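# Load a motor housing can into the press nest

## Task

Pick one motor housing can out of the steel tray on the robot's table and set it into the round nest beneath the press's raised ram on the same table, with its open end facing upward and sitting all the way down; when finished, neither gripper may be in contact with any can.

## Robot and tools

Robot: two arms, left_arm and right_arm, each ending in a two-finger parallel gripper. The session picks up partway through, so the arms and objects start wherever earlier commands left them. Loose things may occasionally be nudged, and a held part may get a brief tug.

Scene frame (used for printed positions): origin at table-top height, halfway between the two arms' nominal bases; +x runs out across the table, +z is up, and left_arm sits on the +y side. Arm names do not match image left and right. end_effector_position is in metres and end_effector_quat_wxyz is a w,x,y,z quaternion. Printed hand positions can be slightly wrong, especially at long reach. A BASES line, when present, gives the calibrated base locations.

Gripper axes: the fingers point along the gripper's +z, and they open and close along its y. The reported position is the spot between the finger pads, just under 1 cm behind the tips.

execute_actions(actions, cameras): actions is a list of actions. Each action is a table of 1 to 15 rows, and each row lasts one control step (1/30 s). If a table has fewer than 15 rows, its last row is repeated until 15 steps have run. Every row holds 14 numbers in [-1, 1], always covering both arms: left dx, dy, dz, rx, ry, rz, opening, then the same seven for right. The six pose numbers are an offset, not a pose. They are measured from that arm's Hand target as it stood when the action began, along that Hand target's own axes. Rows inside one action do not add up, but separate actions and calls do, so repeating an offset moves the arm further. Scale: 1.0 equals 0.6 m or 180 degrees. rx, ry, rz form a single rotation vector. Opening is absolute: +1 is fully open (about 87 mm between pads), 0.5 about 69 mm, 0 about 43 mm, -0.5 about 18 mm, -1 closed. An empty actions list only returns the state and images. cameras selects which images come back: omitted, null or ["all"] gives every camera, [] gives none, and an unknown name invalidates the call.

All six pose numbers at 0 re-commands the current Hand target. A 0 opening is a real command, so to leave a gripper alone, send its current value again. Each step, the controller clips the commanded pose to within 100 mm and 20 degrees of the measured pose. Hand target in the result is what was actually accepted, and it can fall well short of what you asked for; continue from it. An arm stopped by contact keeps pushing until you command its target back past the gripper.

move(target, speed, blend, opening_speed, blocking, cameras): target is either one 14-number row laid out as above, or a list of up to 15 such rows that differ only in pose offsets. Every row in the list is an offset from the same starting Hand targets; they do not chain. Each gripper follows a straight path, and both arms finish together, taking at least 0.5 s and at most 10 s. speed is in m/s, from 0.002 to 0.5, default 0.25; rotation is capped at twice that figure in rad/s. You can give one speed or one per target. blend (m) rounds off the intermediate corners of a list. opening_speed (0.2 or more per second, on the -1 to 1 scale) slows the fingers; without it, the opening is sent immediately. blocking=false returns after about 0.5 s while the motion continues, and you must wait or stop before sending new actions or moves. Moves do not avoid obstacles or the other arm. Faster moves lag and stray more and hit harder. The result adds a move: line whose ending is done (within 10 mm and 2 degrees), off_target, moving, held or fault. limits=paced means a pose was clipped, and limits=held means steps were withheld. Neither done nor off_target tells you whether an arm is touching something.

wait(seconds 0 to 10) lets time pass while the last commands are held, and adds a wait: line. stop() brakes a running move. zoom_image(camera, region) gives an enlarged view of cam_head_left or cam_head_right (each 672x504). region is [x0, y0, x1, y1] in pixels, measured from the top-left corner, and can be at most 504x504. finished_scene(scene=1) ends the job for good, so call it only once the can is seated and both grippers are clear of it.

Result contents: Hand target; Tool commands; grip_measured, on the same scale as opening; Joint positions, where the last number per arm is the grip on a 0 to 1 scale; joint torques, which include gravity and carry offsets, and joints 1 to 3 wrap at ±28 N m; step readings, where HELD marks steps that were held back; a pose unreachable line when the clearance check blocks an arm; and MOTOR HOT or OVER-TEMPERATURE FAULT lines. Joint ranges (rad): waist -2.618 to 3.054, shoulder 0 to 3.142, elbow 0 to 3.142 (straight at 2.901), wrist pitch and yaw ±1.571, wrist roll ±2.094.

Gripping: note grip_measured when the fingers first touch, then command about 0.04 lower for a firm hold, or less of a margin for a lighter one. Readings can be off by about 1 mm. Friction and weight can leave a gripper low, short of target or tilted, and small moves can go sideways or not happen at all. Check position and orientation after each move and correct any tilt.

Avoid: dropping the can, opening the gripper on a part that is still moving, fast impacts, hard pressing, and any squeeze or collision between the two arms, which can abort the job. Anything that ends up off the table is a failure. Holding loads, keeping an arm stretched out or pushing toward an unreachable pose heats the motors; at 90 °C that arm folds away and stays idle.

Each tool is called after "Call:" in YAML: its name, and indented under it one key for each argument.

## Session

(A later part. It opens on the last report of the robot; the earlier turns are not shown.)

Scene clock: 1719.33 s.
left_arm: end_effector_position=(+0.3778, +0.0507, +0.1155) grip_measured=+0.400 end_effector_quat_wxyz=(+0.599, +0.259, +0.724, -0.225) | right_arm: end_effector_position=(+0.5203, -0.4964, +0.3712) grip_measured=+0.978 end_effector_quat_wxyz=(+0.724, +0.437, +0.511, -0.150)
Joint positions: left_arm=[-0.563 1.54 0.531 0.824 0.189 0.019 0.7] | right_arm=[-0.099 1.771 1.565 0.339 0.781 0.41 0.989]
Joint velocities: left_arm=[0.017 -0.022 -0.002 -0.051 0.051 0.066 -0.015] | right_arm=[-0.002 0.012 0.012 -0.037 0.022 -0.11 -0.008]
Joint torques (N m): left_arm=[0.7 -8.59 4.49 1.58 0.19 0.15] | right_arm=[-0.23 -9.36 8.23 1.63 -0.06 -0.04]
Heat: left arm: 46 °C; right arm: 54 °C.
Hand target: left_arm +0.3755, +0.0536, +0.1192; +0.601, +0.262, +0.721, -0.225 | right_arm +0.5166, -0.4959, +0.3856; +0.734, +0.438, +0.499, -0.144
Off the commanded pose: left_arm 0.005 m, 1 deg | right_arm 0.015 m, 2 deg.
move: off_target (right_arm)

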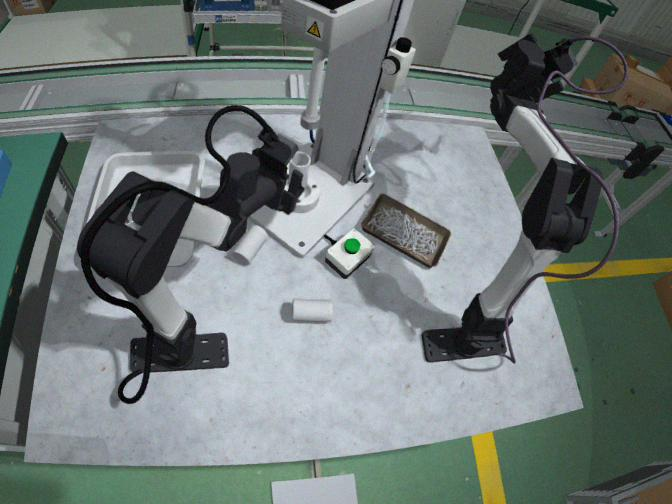

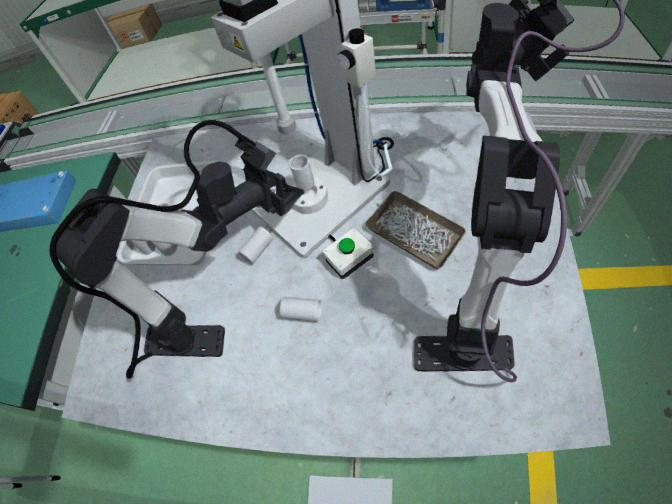

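Call:
move:
  target: [0.012,0,0.14,0,0,0,0.4,0,0,0,0,0,0,1]
  speed: 0.05

Call:
zoom_image:
  camera: "cam_head_right"
  region: [260, 130, 340, 210]

Call:
zoom_image:
  camera: "cam_head_left"
  region: [260, 130, 340, 210]

Scene clock: 1731.87 s.
left_arm: end_effector_position=(+0.4305, +0.0073, +0.0871) grip_measured=+0.400 end_effector_quat_wxyz=(+0.590, +0.265, +0.729, -0.225) | right_arm: end_effector_position=(+0.5203, -0.4964, +0.3712) grip_measured=+0.978 end_effector_quat_wxyz=(+0.724, +0.437, +0.511, -0.150)
Joint positions: left_arm=[-0.596 1.857 0.777 0.872 0.165 0.019 0.7] | right_arm=[-0.099 1.771 1.565 0.339 0.781 0.41 0.989]
Joint velocities: left_arm=[0.007 0.002 0.002 -0.037 -0.022 0.051 -0.001] | right_arm=[-0.007 0.002 -0.007 -0.11 -0.037 0.022 -0.003]
Joint torques (N m): left_arm=[-0.65 -7.57 6.99 1.83 0.03 0.03] | right_arm=[-0.23 -9.36 8.21 1.63 -0.06 -0.04]
Heat: left arm: 46 °C; right arm: 54 °C.
Hand target: left_arm +0.4373, +0.0013, +0.0949; +0.601, +0.262, +0.721, -0.226 | right_arm +0.5166, -0.4959, +0.3856; +0.734, +0.438, +0.499, -0.144
Off the commanded pose: left_arm 0.014 m, 2 deg | right_arm 0.015 m, 2 deg.
move: off_target (left_arm, right_arm)

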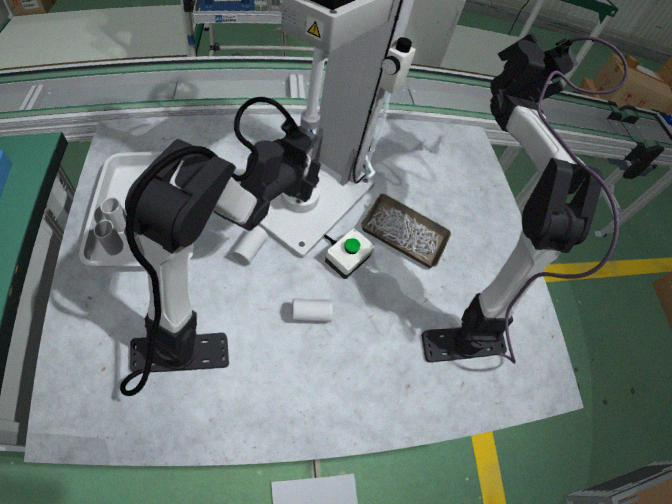

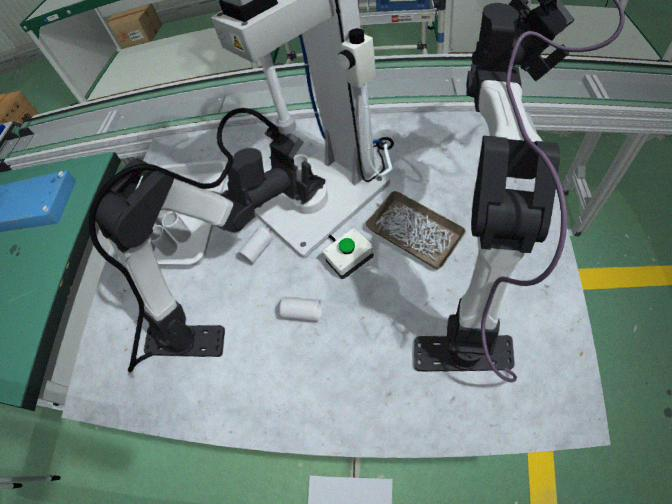

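Scaled by 6.300.

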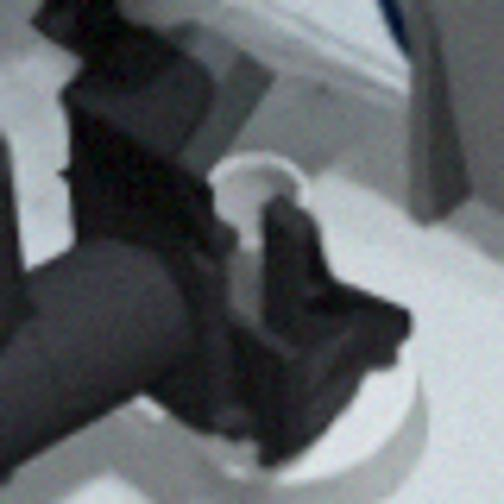

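Scaled by 6.300.

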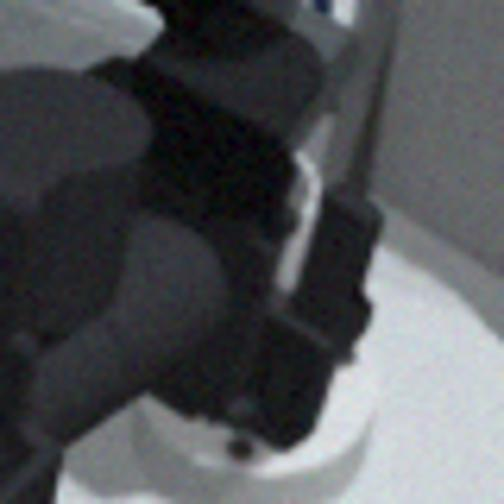

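Call:
move:
  target: [-0.0196,0,-0.0036,0,0,0,0.4,0,0,0,0,0,0,1]
  speed: 0.05
  cameras: []

Call:
move:
  target: [0,0,0,0,0,0,-0.2,0,0,0,0,0,0,1]
  opening_speed: 0.3
  cameras: []

Scene clock: 1735.57 s.
left_arm: end_effector_position=(+0.4323, +0.0063, +0.0876) grip_measured=+0.400 end_effector_quat_wxyz=(+0.586, +0.265, +0.732, -0.224) | right_arm: end_effector_position=(+0.5203, -0.4964, +0.3712) grip_measured=+0.978 end_effector_quat_wxyz=(+0.724, +0.437, +0.511, -0.150)
Joint positions: left_arm=[-0.596 1.857 0.793 0.846 0.165 0.019 0.7] | right_arm=[-0.099 1.771 1.565 0.339 0.781 0.41 0.989]
Joint velocities: left_arm=[-0.012 0.007 -0.017 -0.037 -0.022 -0.007 -0.004] | right_arm=[-0.007 0.007 0.017 -0.022 -0.051 0.022 -0.013]
Joint torques (N m): left_arm=[-0.61 -11.38 6.99 1.53 0.03 0.05] | right_arm=[-0.23 -9.35 8.21 1.63 -0.06 -0.04]
Heat: left arm: 46 °C; right arm: 54 °C.
Hand target: left_arm +0.4374, +0.0012, +0.1069; +0.601, +0.262, +0.721, -0.226 | right_arm +0.5166, -0.4959, +0.3856; +0.734, +0.438, +0.499, -0.144
Off the commanded pose: left_arm 0.020 m, 2 deg | right_arm 0.015 m, 2 deg.
move: off_target (left_arm, right_arm)
No camera images: "cameras" was empty.

Scene clock: 1737.77 s.
left_arm: end_effector_position=(+0.4330, +0.0072, +0.0873) grip_measured=-0.035 end_effector_quat_wxyz=(+0.586, +0.263, +0.734, -0.221) | right_arm: end_effector_position=(+0.5203, -0.4964, +0.3712) grip_measured=+0.978 end_effector_quat_wxyz=(+0.724, +0.437, +0.511, -0.150)
Joint positions: left_arm=[-0.596 1.857 0.793 0.845 0.158 0.019 0.483] | right_arm=[-0.099 1.771 1.565 0.339 0.781 0.41 0.989]
Joint velocities: left_arm=[-0.002 0.002 -0.012 0.022 0.051 0.051 -0.011] | right_arm=[0.012 -0.022 -0.012 -0.022 -0.007 0.007 -0.008]
Joint torques (N m): left_arm=[-0.46 -11.43 6.99 1.57 0.08 0.03] | right_arm=[-0.21 -9.36 8.21 1.63 -0.06 -0.04]
Heat: left arm: 46 °C; right arm: 54 °C.
Hand target: left_arm +0.4374, +0.0013, +0.1068; +0.601, +0.262, +0.721, -0.225 | right_arm +0.5166, -0.4959, +0.3856; +0.734, +0.438, +0.499, -0.144
Off the commanded pose: left_arm 0.021 m, 2 deg | right_arm 0.015 m, 2 deg.
move: off_target (left_arm, right_arm)
No camera images: "cameras" was empty.

Call:
move:
  target: [-0.0084,-0.018,-0.0102,0,0.008,0,-0.2,0,0,0,0,0,0,1]
  speed: 0.04

Call:
zoom_image:
  camera: "cam_head_right"
  region: [260, 130, 340, 210]

Call:
zoom_image:
  camera: "cam_head_left"
  region: [260, 130, 340, 210]

Scene clock: 1742.10 s.
left_arm: end_effector_position=(+0.4220, +0.0019, +0.0872) grip_measured=-0.035 end_effector_quat_wxyz=(+0.572, +0.269, +0.744, -0.218) | right_arm: end_effector_position=(+0.5203, -0.4964, +0.3712) grip_measured=+0.978 end_effector_quat_wxyz=(+0.724, +0.437, +0.511, -0.150)
Joint positions: left_arm=[-0.625 1.821 0.793 0.772 0.134 0.019 0.483] | right_arm=[-0.099 1.771 1.565 0.339 0.781 0.41 0.989]
Joint velocities: left_arm=[0.022 0.017 0.012 -0.007 -0.022 -0.022 -0.004] | right_arm=[-0.007 0.002 -0.002 0.051 -0.022 0.007 -0.018]
Joint torques (N m): left_arm=[-0.65 -12.42 7.05 1.58 0.03 -0.03] | right_arm=[-0.23 -9.35 8.21 1.63 -0.06 -0.04]
Heat: left arm: 46 °C; right arm: 54 °C.
Hand target: left_arm +0.4267, -0.0038, +0.1130; +0.592, +0.264, +0.729, -0.223 | right_arm +0.5166, -0.4959, +0.3856; +0.734, +0.438, +0.499, -0.144
Off the commanded pose: left_arm 0.027 m, 3 deg | right_arm 0.015 m, 2 deg.
move: off_target (left_arm, right_arm)

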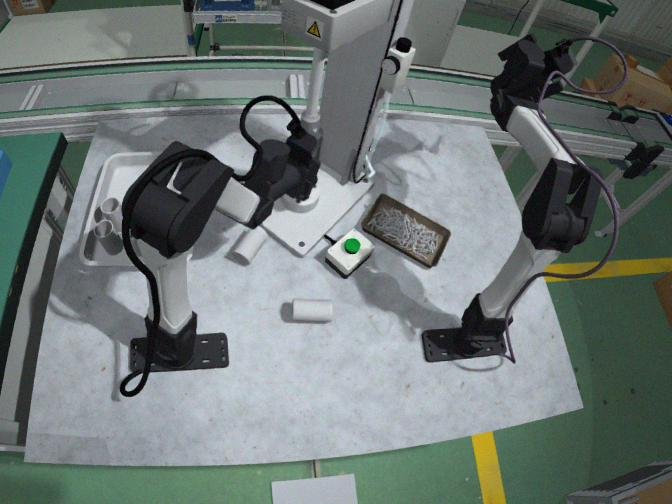

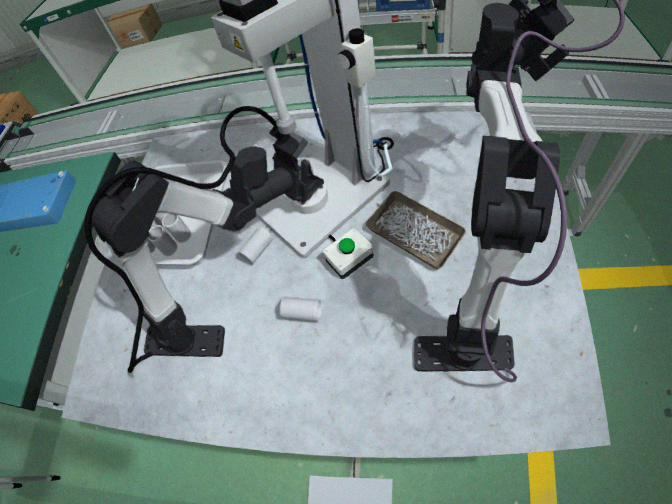

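Scaled by 6.300.

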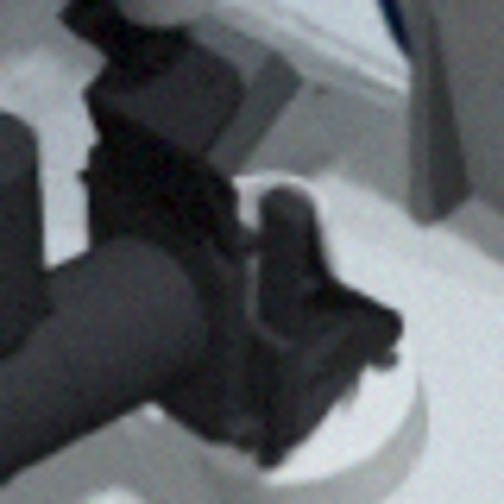

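Scaled by 6.300.

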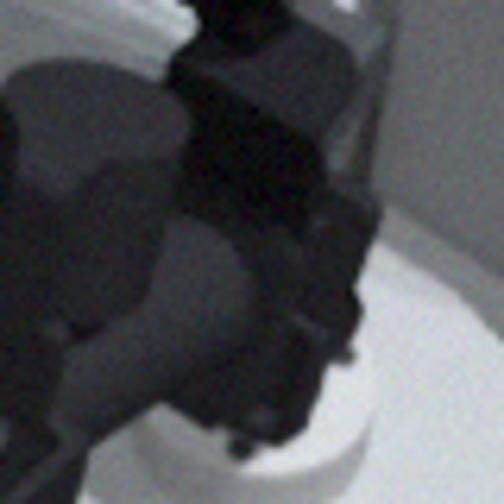

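Call:
move:
  target: [0,0,0,0,-0.012,0,-0.2,0,0,0,0,0,0,1]
  speed: 0.04
  cameras: []

Call:
move:
  target: [0,0,0,0,0,0,0.06,0,0,0,0,0,0,1]
  opening_speed: 0.2

Call:
zoom_image:
  camera: "cam_head_right"
  region: [260, 130, 340, 210]

Scene clock: 1748.40 s.
left_arm: end_effector_position=(+0.4245, +0.0002, +0.0941) grip_measured=-0.035 end_effector_quat_wxyz=(+0.583, +0.267, +0.735, -0.221) | right_arm: end_effector_position=(+0.5203, -0.4964, +0.3712) grip_measured=+0.978 end_effector_quat_wxyz=(+0.724, +0.437, +0.511, -0.150)
Joint positions: left_arm=[-0.625 1.821 0.793 0.802 0.134 0.017 0.483] | right_arm=[-0.099 1.771 1.565 0.339 0.781 0.41 0.989]
Joint velocities: left_arm=[-0.002 -0.017 -0.002 -0.081 -0.037 -0.037 -0.001] | right_arm=[-0.002 -0.002 0.012 0.007 0.007 -0.007 0.013]
Joint torques (N m): left_arm=[-0.49 -10.92 4.98 2.02 0.08 -0.04] | right_arm=[-0.23 -9.35 8.21 1.63 -0.06 -0.04]
Heat: left arm: 48 °C; right arm: 54 °C.
Hand target: left_arm +0.4266, -0.0038, +0.1130; +0.605, +0.260, +0.717, -0.228 | right_arm +0.5166, -0.4959, +0.3856; +0.734, +0.438, +0.499, -0.144
Off the commanded pose: left_arm 0.019 m, 3 deg | right_arm 0.015 m, 2 deg.
move: off_target (left_arm, right_arm)
No camera images: "cameras" was empty.

Scene clock: 1749.90 s.
left_arm: end_effector_position=(+0.4263, -0.0011, +0.0996) grip_measured=+0.060 end_effector_quat_wxyz=(+0.592, +0.265, +0.728, -0.223) | right_arm: end_effector_position=(+0.5203, -0.4964, +0.3712) grip_measured=+0.978 end_effector_quat_wxyz=(+0.724, +0.437, +0.511, -0.150)
Joint positions: left_arm=[-0.626 1.821 0.793 0.825 0.134 0.017 0.53] | right_arm=[-0.099 1.771 1.565 0.339 0.781 0.41 0.989]
Joint velocities: left_arm=[0.002 -0.002 -0.027 -0.007 0.022 -0.051 0.009] | right_arm=[0.002 -0.007 0.007 0.051 -0.022 0.007 -0.024]
Joint torques (N m): left_arm=[-0.4 -10.82 5.04 1.85 0.02 -0.03] | right_arm=[-0.23 -9.36 8.21 1.63 -0.06 -0.04]
Heat: left arm: 48 °C; right arm: 54 °C.
Hand target: left_arm +0.4265, -0.0038, +0.1130; +0.605, +0.260, +0.717, -0.228 | right_arm +0.5166, -0.4959, +0.3856; +0.734, +0.438, +0.499, -0.144
Off the commanded pose: left_arm 0.014 m, 2 deg | right_arm 0.015 m, 2 deg.
move: off_target (left_arm, right_arm)

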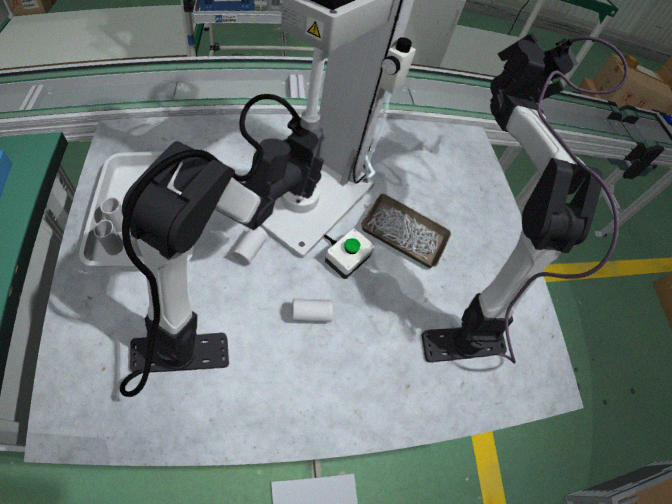

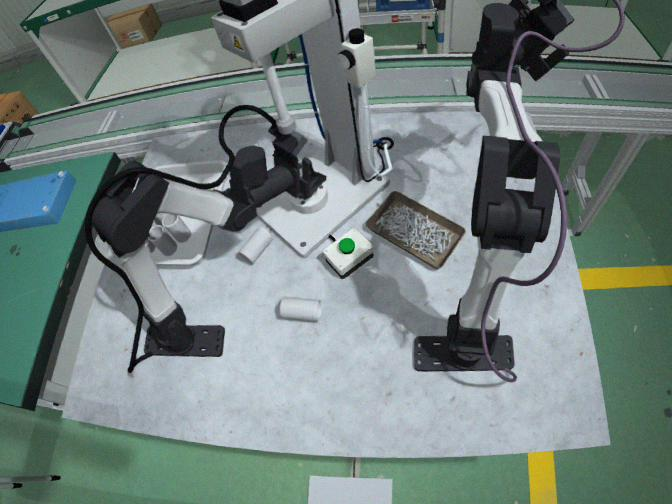

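Scaled by 6.300.

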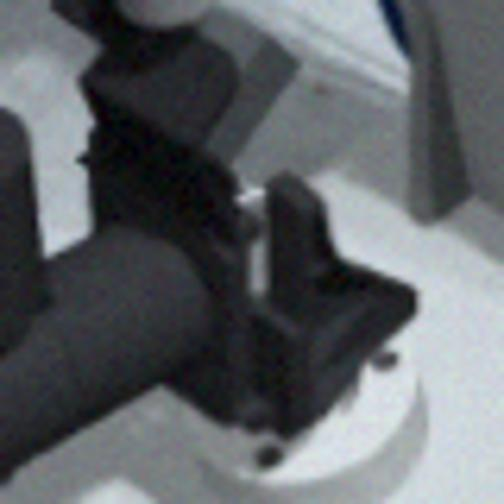

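Call:
move:
  target: [0,0,0,0,0,0,0.4,0,0,0,0,0,0,1]
  opening_speed: 0.5
  cameras: []

Call:
move:
  target: [0.01,0,-0.16,0,0,0,0.4,0,0,0,0,0,0,1]
  speed: 0.06

Call:
zoom_image:
  camera: "cam_head_right"
  region: [260, 130, 340, 210]

Call:
zoom_image:
  camera: "cam_head_left"
  region: [260, 130, 340, 210]

Scene clock: 1754.73 s.
left_arm: end_effector_position=(+0.4264, -0.0012, +0.0998) grip_measured=+0.400 end_effector_quat_wxyz=(+0.592, +0.265, +0.727, -0.223) | right_arm: end_effector_position=(+0.5203, -0.4964, +0.3712) grip_measured=+0.978 end_effector_quat_wxyz=(+0.724, +0.437, +0.511, -0.150)
Joint positions: left_arm=[-0.626 1.821 0.793 0.826 0.134 0.017 0.7] | right_arm=[-0.099 1.771 1.565 0.339 0.781 0.41 0.989]
Joint velocities: left_arm=[-0.012 -0.002 -0.002 -0.022 -0.037 -0.022 -0.007] | right_arm=[-0.002 -0.002 -0.007 -0.051 -0.051 0.007 -0.018]
Joint torques (N m): left_arm=[-0.51 -10.8 5.2 1.81 0.07 -0.04] | right_arm=[-0.23 -9.35 8.21 1.63 -0.06 -0.04]
Heat: left arm: 49 °C; right arm: 54 °C.
Hand target: left_arm +0.4265, -0.0038, +0.1130; +0.605, +0.260, +0.717, -0.228 | right_arm +0.5166, -0.4959, +0.3856; +0.734, +0.438, +0.499, -0.144
Off the commanded pose: left_arm 0.013 m, 2 deg | right_arm 0.015 m, 2 deg.
move: off_target (left_arm, right_arm)
No camera images: "cameras" was empty.

Scene clock: 1756.90 s.
left_arm: end_effector_position=(+0.3558, +0.0549, +0.1235) grip_measured=+0.400 end_effector_quat_wxyz=(+0.605, +0.259, +0.718, -0.226) | right_arm: end_effector_position=(+0.5203, -0.4964, +0.3712) grip_measured=+0.978 end_effector_quat_wxyz=(+0.724, +0.437, +0.511, -0.150)
Joint positions: left_arm=[-0.591 1.431 0.459 0.803 0.163 0.017 0.7] | right_arm=[-0.099 1.771 1.565 0.339 0.781 0.41 0.989]
Joint velocities: left_arm=[-0.007 0.027 0.007 -0.066 0.007 -0.051 -0.007] | right_arm=[-0.002 -0.017 0.007 -0.022 0.007 0.081 -0.024]
Joint torques (N m): left_arm=[0.81 -7.49 4.6 1.55 0.21 0.07] | right_arm=[-0.23 -9.36 8.23 1.63 -0.06 -0.04]
Heat: left arm: 49 °C; right arm: 54 °C.
Hand target: left_arm +0.3536, +0.0578, +0.1258; +0.605, +0.261, +0.717, -0.227 | right_arm +0.5166, -0.4959, +0.3856; +0.734, +0.438, +0.499, -0.144
Off the commanded pose: left_arm 0.004 m, 0 deg | right_arm 0.015 m, 2 deg.
move: off_target (right_arm)

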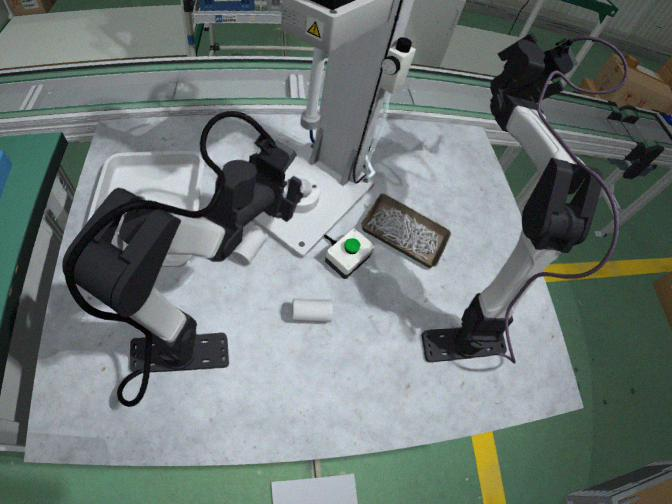

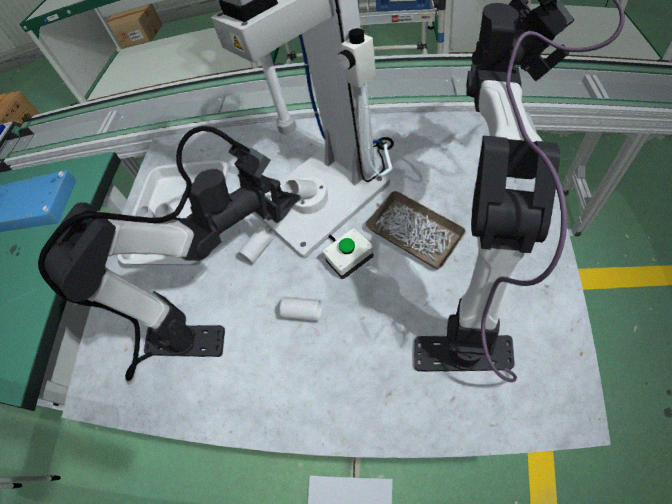

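Scaled by 6.300.

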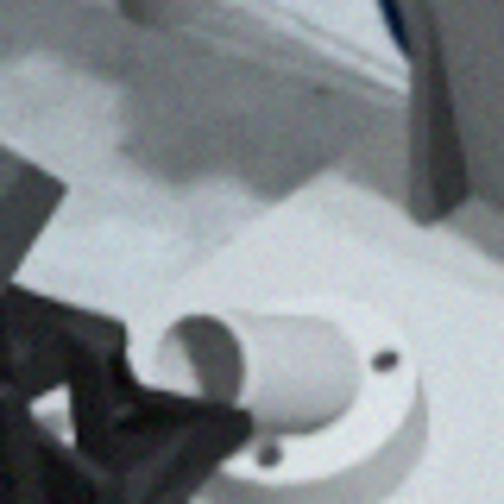

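Scaled by 6.300.

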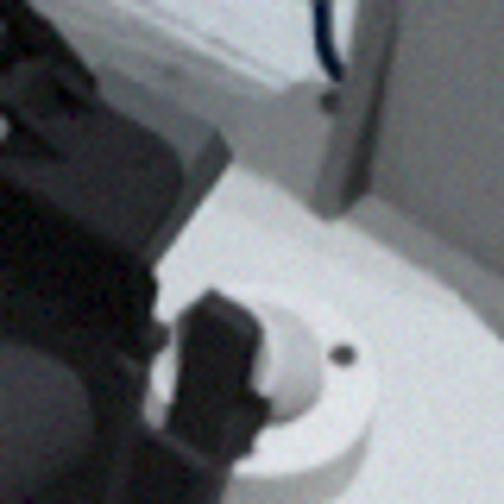

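Call:
move:
  target: [-0.05,0,-0.1,0,0,0,0.4,0,0,0,0,0,0,1]
  speed: 0.06

Call:
zoom_image:
  camera: "cam_head_right"
  region: [260, 130, 340, 210]

Call:
zoom_image:
  camera: "cam_head_left"
  region: [260, 130, 340, 210]

Scene clock: 1768.13 s.
left_arm: end_effector_position=(+0.3139, +0.0903, +0.1686) grip_measured=+0.400 end_effector_quat_wxyz=(+0.607, +0.257, +0.717, -0.228) | right_arm: end_effector_position=(+0.5203, -0.4964, +0.3712) grip_measured=+0.978 end_effector_quat_wxyz=(+0.724, +0.437, +0.511, -0.150)
Joint positions: left_arm=[-0.544 1.011 0.417 0.428 0.21 0.019 0.7] | right_arm=[-0.099 1.771 1.565 0.339 0.781 0.41 0.989]
Joint velocities: left_arm=[-0.007 -0.007 0.002 -0.022 -0.022 -0.022 -0.004] | right_arm=[-0.002 -0.002 -0.007 -0.037 -0.037 0.022 0.003]
Joint torques (N m): left_arm=[0.68 -3.82 5.9 1.54 0.21 0.17] | right_arm=[-0.23 -9.36 8.21 1.63 -0.06 -0.04]
Heat: left arm: 47 °C; right arm: 54 °C.
Hand target: left_arm +0.3122, +0.0926, +0.1671; +0.606, +0.261, +0.717, -0.226 | right_arm +0.5166, -0.4959, +0.3856; +0.734, +0.438, +0.499, -0.144
Off the commanded pose: left_arm 0.005 m, 0 deg | right_arm 0.015 m, 2 deg.
move: off_target (right_arm)

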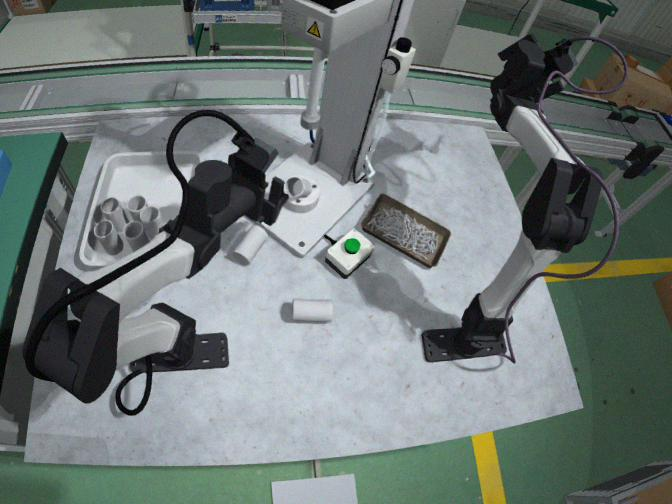

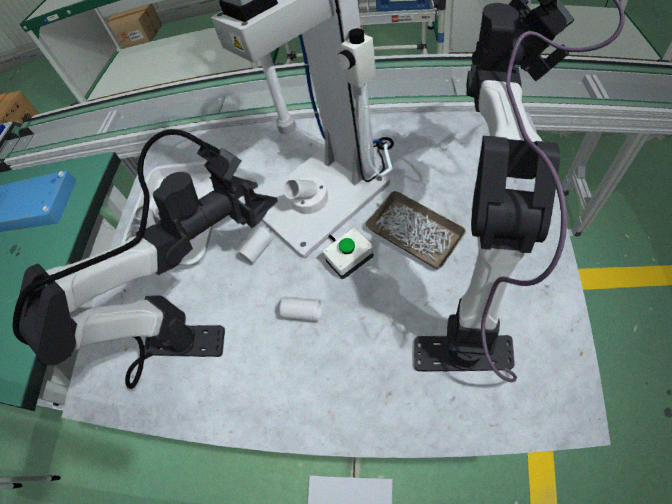

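Scaled by 6.300.

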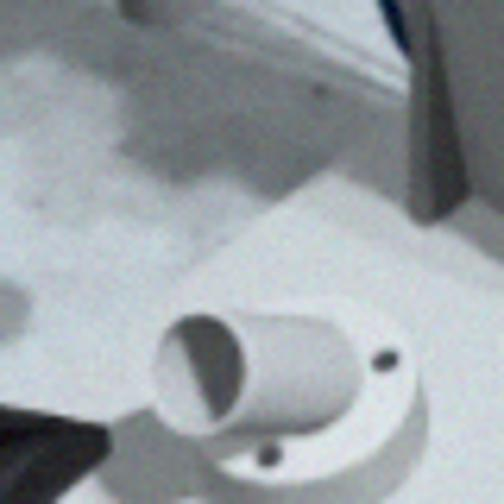

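Scaled by 6.300.

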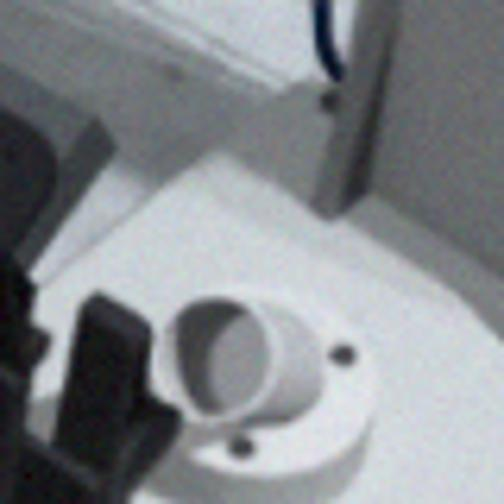

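Call:
move:
  target: [0.1167,-0.01,0.102,0,0,0,-0.3,0,0,0,0,0,0,1]
  speed: 0.1

Call:
zoom_image:
  camera: "cam_head_right"
  region: [260, 130, 340, 210]

Call:
zoom_image:
  camera: "cam_head_left"
  region: [260, 130, 340, 210]

Scene clock: 1781.20 s.
left_arm: end_effector_position=(+0.3464, +0.0571, +0.0887) grip_measured=-0.300 end_effector_quat_wxyz=(+0.606, +0.263, +0.716, -0.228) | right_arm: end_effector_position=(+0.5203, -0.4964, +0.3712) grip_measured=+0.978 end_effector_quat_wxyz=(+0.724, +0.437, +0.511, -0.150)
Joint positions: left_arm=[-0.599 1.56 0.358 1.037 0.162 0.019 0.35] | right_arm=[-0.099 1.771 1.565 0.339 0.781 0.41 0.989]
Joint velocities: left_arm=[-0.002 -0.012 -0.002 -0.095 0.022 -0.022 0.004] | right_arm=[-0.012 -0.002 0.017 0.022 0.051 0.037 0.003]
Joint torques (N m): left_arm=[-0.54 -4.53 3.75 1.79 0.04 0] | right_arm=[-0.23 -9.36 8.21 1.63 -0.06 -0.04]
Heat: left arm: 45 °C; right arm: 54 °C.
Hand target: left_arm +0.3449, +0.0567, +0.0856; +0.605, +0.260, +0.717, -0.227 | right_arm +0.5166, -0.4959, +0.3856; +0.734, +0.438, +0.499, -0.144
Off the commanded pose: left_arm 0.002 m, 0 deg | right_arm 0.015 m, 2 deg.
move: off_target (right_arm)

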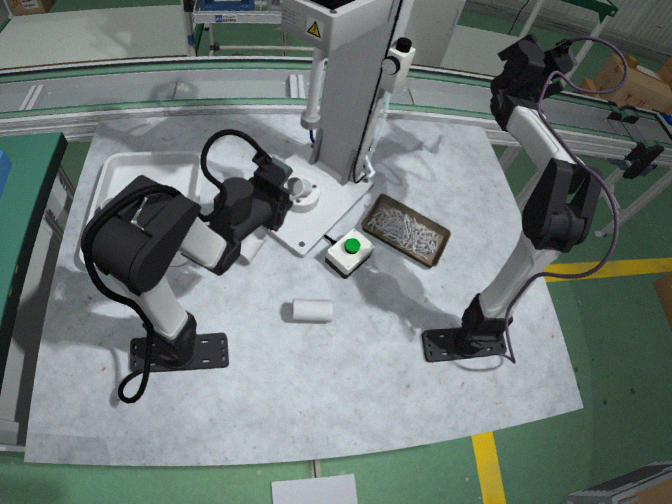

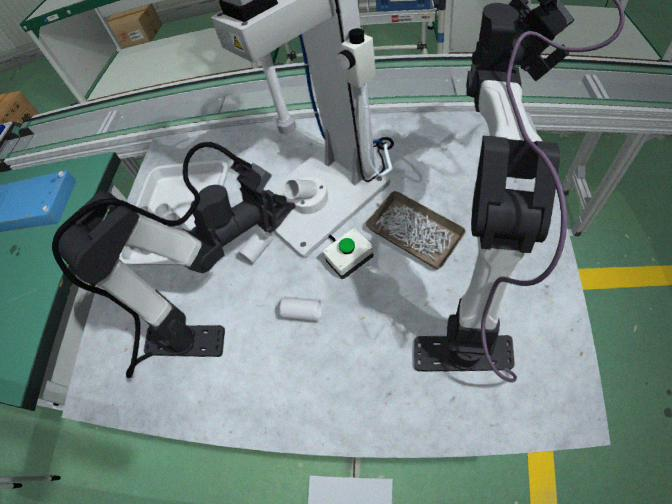

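Scaled by 6.300.

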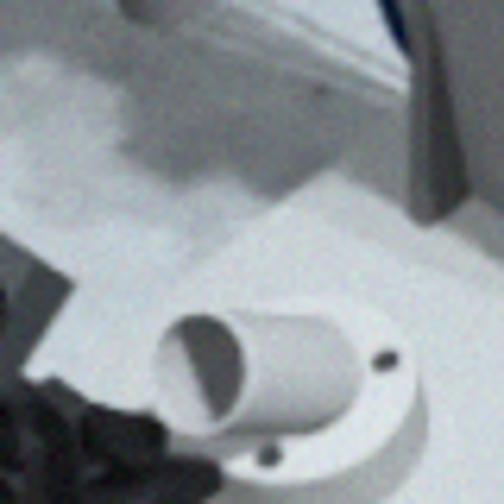

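Scaled by 6.300.

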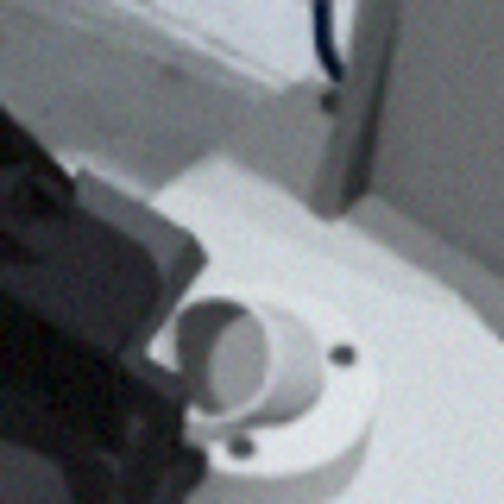

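Call:
move:
  target: [-0.0285,0.0178,0.0687,0,0,0,-0.3,0,0,0,0,0,0,1]
  speed: 0.05

Call:
zoom_image:
  camera: "cam_head_right"
  region: [260, 130, 340, 210]

Call:
zoom_image:
  camera: "cam_head_left"
  region: [260, 130, 340, 210]

Scene clock: 1786.07 s.
left_arm: end_effector_position=(+0.3734, +0.0380, +0.0852) grip_measured=-0.300 end_effector_quat_wxyz=(+0.593, +0.268, +0.724, -0.230) | right_arm: end_effector_position=(+0.5203, -0.4964, +0.3712) grip_measured=+0.978 end_effector_quat_wxyz=(+0.724, +0.437, +0.511, -0.150)
Joint positions: left_arm=[-0.599 1.671 0.501 0.975 0.175 0.019 0.35] | right_arm=[-0.099 1.771 1.565 0.339 0.781 0.41 0.989]
Joint velocities: left_arm=[-0.017 -0.027 0.002 0.007 -0.051 0.007 -0.009] | right_arm=[-0.007 0.002 0.002 -0.095 -0.037 0.022 0.018]
Joint torques (N m): left_arm=[0.84 -5.71 7.16 1.7 0.04 0.03] | right_arm=[-0.23 -9.36 8.21 1.63 -0.06 -0.04]
Heat: left arm: 44 °C; right arm: 54 °C.
Hand target: left_arm +0.3852, +0.0370, +0.0946; +0.605, +0.260, +0.717, -0.227 | right_arm +0.5166, -0.4959, +0.3856; +0.734, +0.438, +0.499, -0.144
Off the commanded pose: left_arm 0.016 m, 2 deg | right_arm 0.015 m, 2 deg.
move: off_target (left_arm, right_arm)

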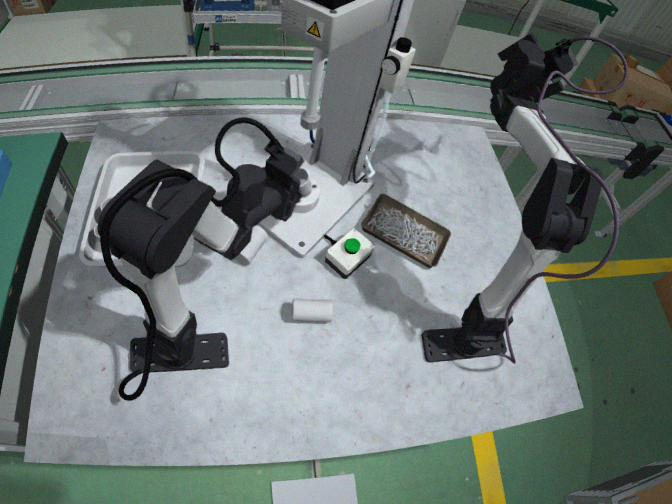

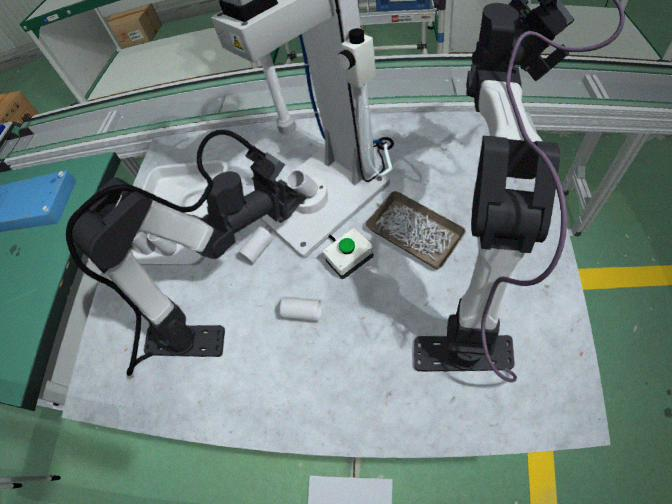

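Scaled by 6.300.

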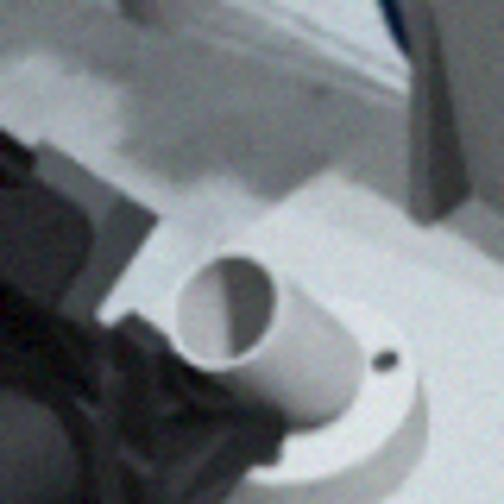

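Scaled by 6.300.

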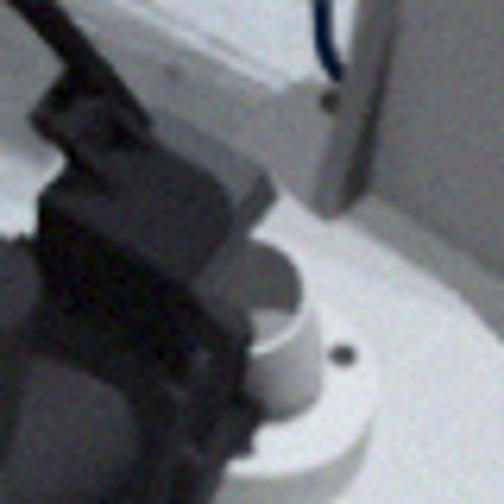

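Call:
move:
  target: [-0.026,0.008,0.052,0,0,0,-0.3,0,0,0,0,0,0,1]
  speed: 0.04

Call:
zoom_image:
  camera: "cam_head_right"
  region: [260, 130, 340, 210]

Call:
zoom_image:
  camera: "cam_head_left"
  region: [260, 130, 340, 210]

Scene clock: 1790.70 s.
left_arm: end_effector_position=(+0.4056, +0.0182, +0.1024) grip_measured=-0.300 end_effector_quat_wxyz=(+0.603, +0.267, +0.715, -0.232) | right_arm: end_effector_position=(+0.5203, -0.4964, +0.3712) grip_measured=+0.978 end_effector_quat_wxyz=(+0.724, +0.437, +0.511, -0.150)
Joint positions: left_arm=[-0.599 1.744 0.659 0.916 0.176 0.019 0.35] | right_arm=[-0.099 1.771 1.565 0.339 0.781 0.41 0.989]
Joint velocities: left_arm=[0.007 -0.007 -0.002 -0.051 0.037 -0.022 0.014] | right_arm=[0.002 0.002 -0.002 -0.037 -0.007 -0.037 0.003]
Joint torques (N m): left_arm=[0.65 -6.63 6.91 1.58 0.02 0.03] | right_arm=[-0.23 -9.35 8.21 1.63 -0.06 -0.04]
Heat: left arm: 44 °C; right arm: 54 °C.
Hand target: left_arm +0.4140, +0.0191, +0.1042; +0.605, +0.260, +0.717, -0.227 | right_arm +0.5166, -0.4959, +0.3856; +0.734, +0.438, +0.499, -0.144
Off the commanded pose: left_arm 0.009 m, 1 deg | right_arm 0.015 m, 2 deg.
move: off_target (right_arm)

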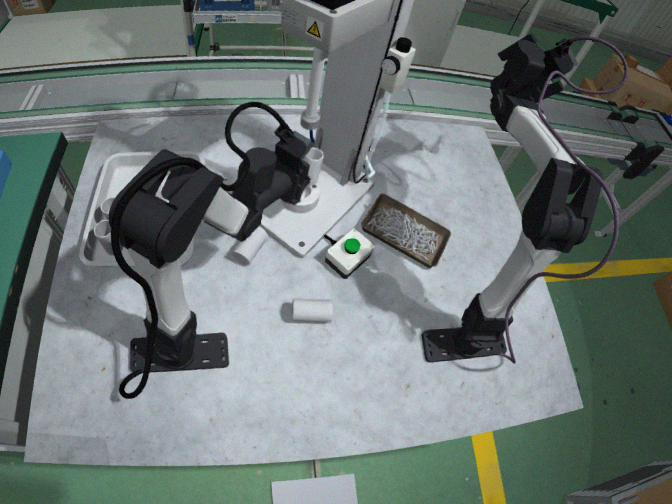

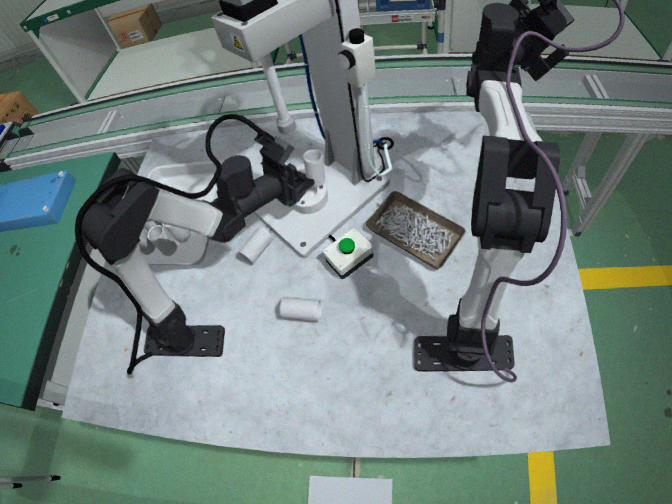

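Scaled by 6.300.

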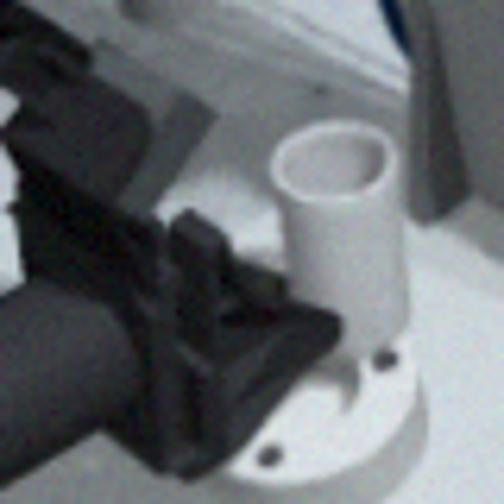

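Scaled by 6.300.

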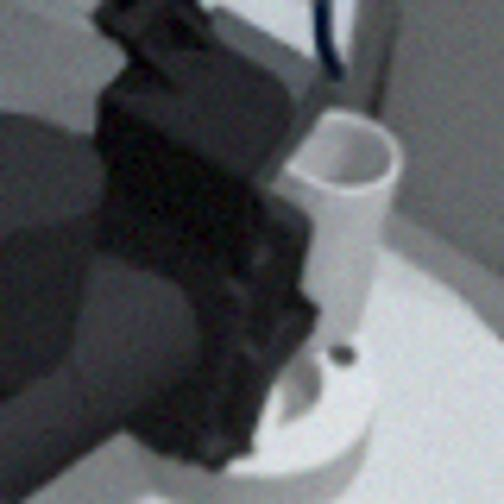

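Call:
move:
  target: [0,0,0,0,0,0,0.5,0,0,0,0,0,0,1]
  opening_speed: 0.4
  cameras: ["cam_head_right","cam_head_left"]

Call:
zoom_image:
  camera: "cam_head_right"
  region: [260, 130, 340, 210]

Call:
zoom_image:
  camera: "cam_head_left"
  region: [260, 130, 340, 210]

Scene clock: 1804.43 s.
left_arm: end_effector_position=(+0.4055, +0.0186, +0.1014) grip_measured=+0.500 end_effector_quat_wxyz=(+0.601, +0.267, +0.717, -0.232) | right_arm: end_effector_position=(+0.5203, -0.4964, +0.3712) grip_measured=+0.978 end_effector_quat_wxyz=(+0.724, +0.437, +0.511, -0.150)
Joint positions: left_arm=[-0.599 1.744 0.659 0.912 0.175 0.019 0.75] | right_arm=[-0.099 1.771 1.565 0.339 0.781 0.41 0.989]
Joint velocities: left_arm=[-0.002 -0.007 -0.017 0.022 -0.007 0.007 0.001] | right_arm=[-0.007 -0.007 -0.012 -0.051 -0.066 0.022 0.013]
Joint torques (N m): left_arm=[0.7 -6.58 6.98 1.6 0.02 0.03] | right_arm=[-0.23 -9.36 8.21 1.63 -0.06 -0.04]
Heat: left arm: 44 °C; right arm: 54 °C.
Hand target: left_arm +0.4140, +0.0192, +0.1041; +0.605, +0.260, +0.717, -0.227 | right_arm +0.5166, -0.4959, +0.3856; +0.734, +0.438, +0.499, -0.144
Off the commanded pose: left_arm 0.009 m, 1 deg | right_arm 0.015 m, 2 deg.
move: off_target (right_arm)

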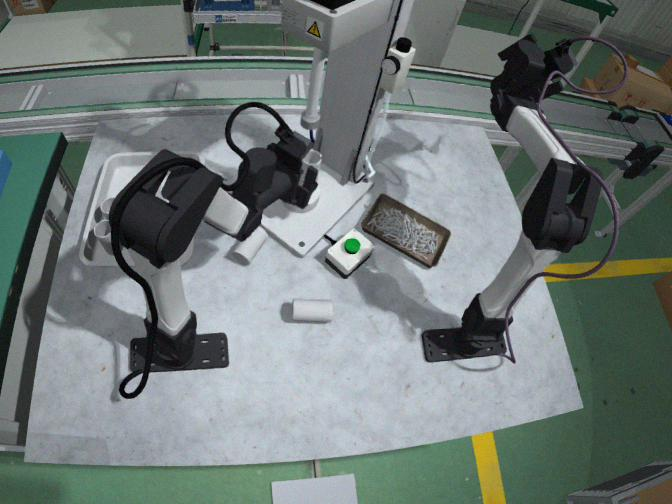

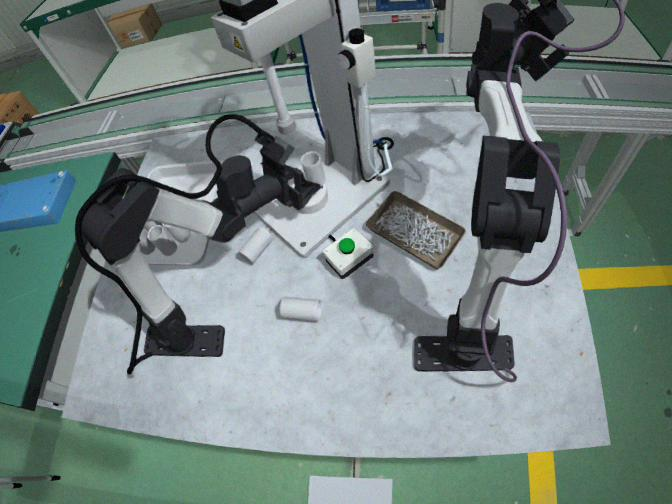

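Scaled by 6.300.

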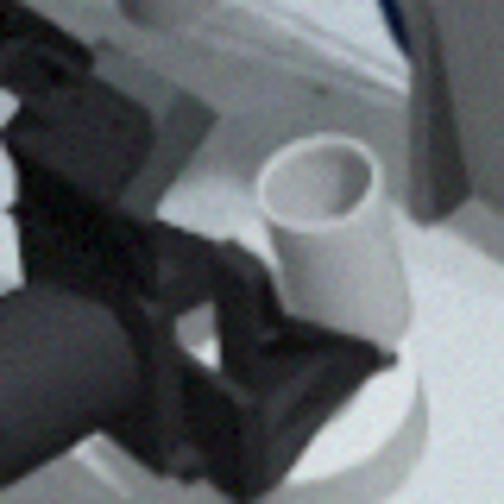

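Scaled by 6.300.

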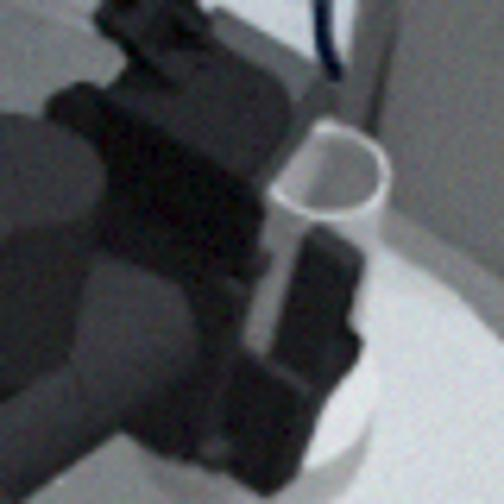

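Call:
move:
  target: [0.0055,-0.0045,0.0892,0,0,0,0.5,0,0,0,0,0,0,1]
  speed: 0.05

Call:
zoom_image:
  camera: "cam_head_right"
  region: [260, 120, 350, 210]

Call:
zoom_image:
  camera: "cam_head_left"
  region: [260, 120, 350, 210]

Scene clock: 1809.87 s.
left_arm: end_effector_position=(+0.4478, -0.0113, +0.0895) grip_measured=+0.500 end_effector_quat_wxyz=(+0.605, +0.264, +0.716, -0.227) | right_arm: end_effector_position=(+0.5203, -0.4964, +0.3712) grip_measured=+0.978 end_effector_quat_wxyz=(+0.724, +0.437, +0.511, -0.150)
Joint positions: left_arm=[-0.616 1.94 0.862 0.91 0.146 0.019 0.75] | right_arm=[-0.099 1.771 1.565 0.339 0.781 0.41 0.989]
Joint velocities: left_arm=[0.007 -0.002 0.002 0.066 -0.022 -0.051 -0.01] | right_arm=[-0.002 -0.032 -0.002 0.066 -0.037 -0.051 -0.029]
Joint torques (N m): left_arm=[-0.57 -8.39 7.02 1.55 0.01 -0.04] | right_arm=[-0.21 -9.35 8.21 1.63 -0.06 -0.04]
Heat: left arm: 44 °C; right arm: 54 °C.
Hand target: left_arm +0.4519, -0.0163, +0.0905; +0.605, +0.260, +0.717, -0.227 | right_arm +0.5166, -0.4959, +0.3856; +0.734, +0.438, +0.499, -0.144
Off the commanded pose: left_arm 0.007 m, 0 deg | right_arm 0.015 m, 2 deg.
move: off_target (right_arm)

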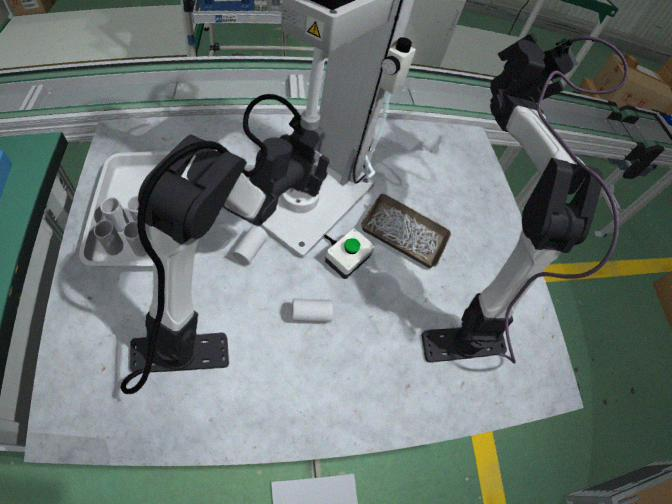

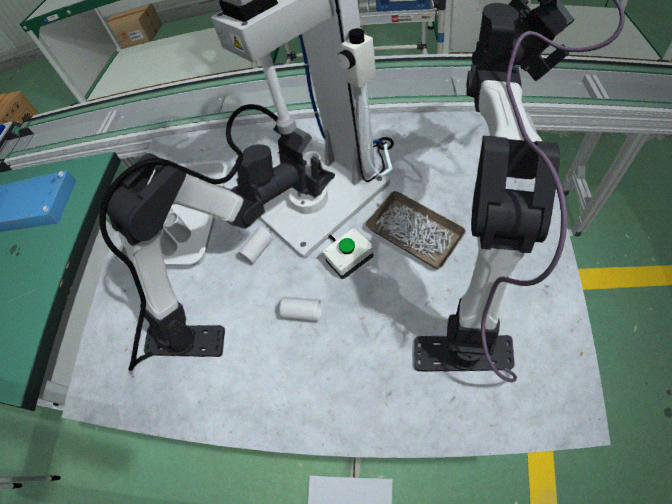

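Scaled by 5.600.

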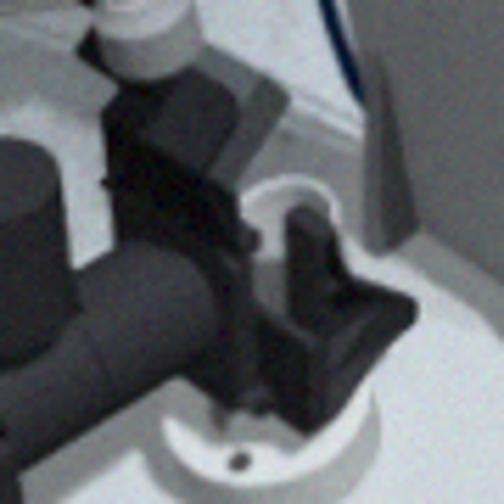

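Scaled by 5.600.

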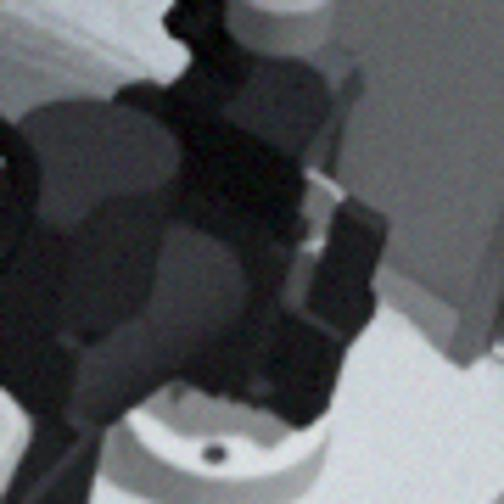

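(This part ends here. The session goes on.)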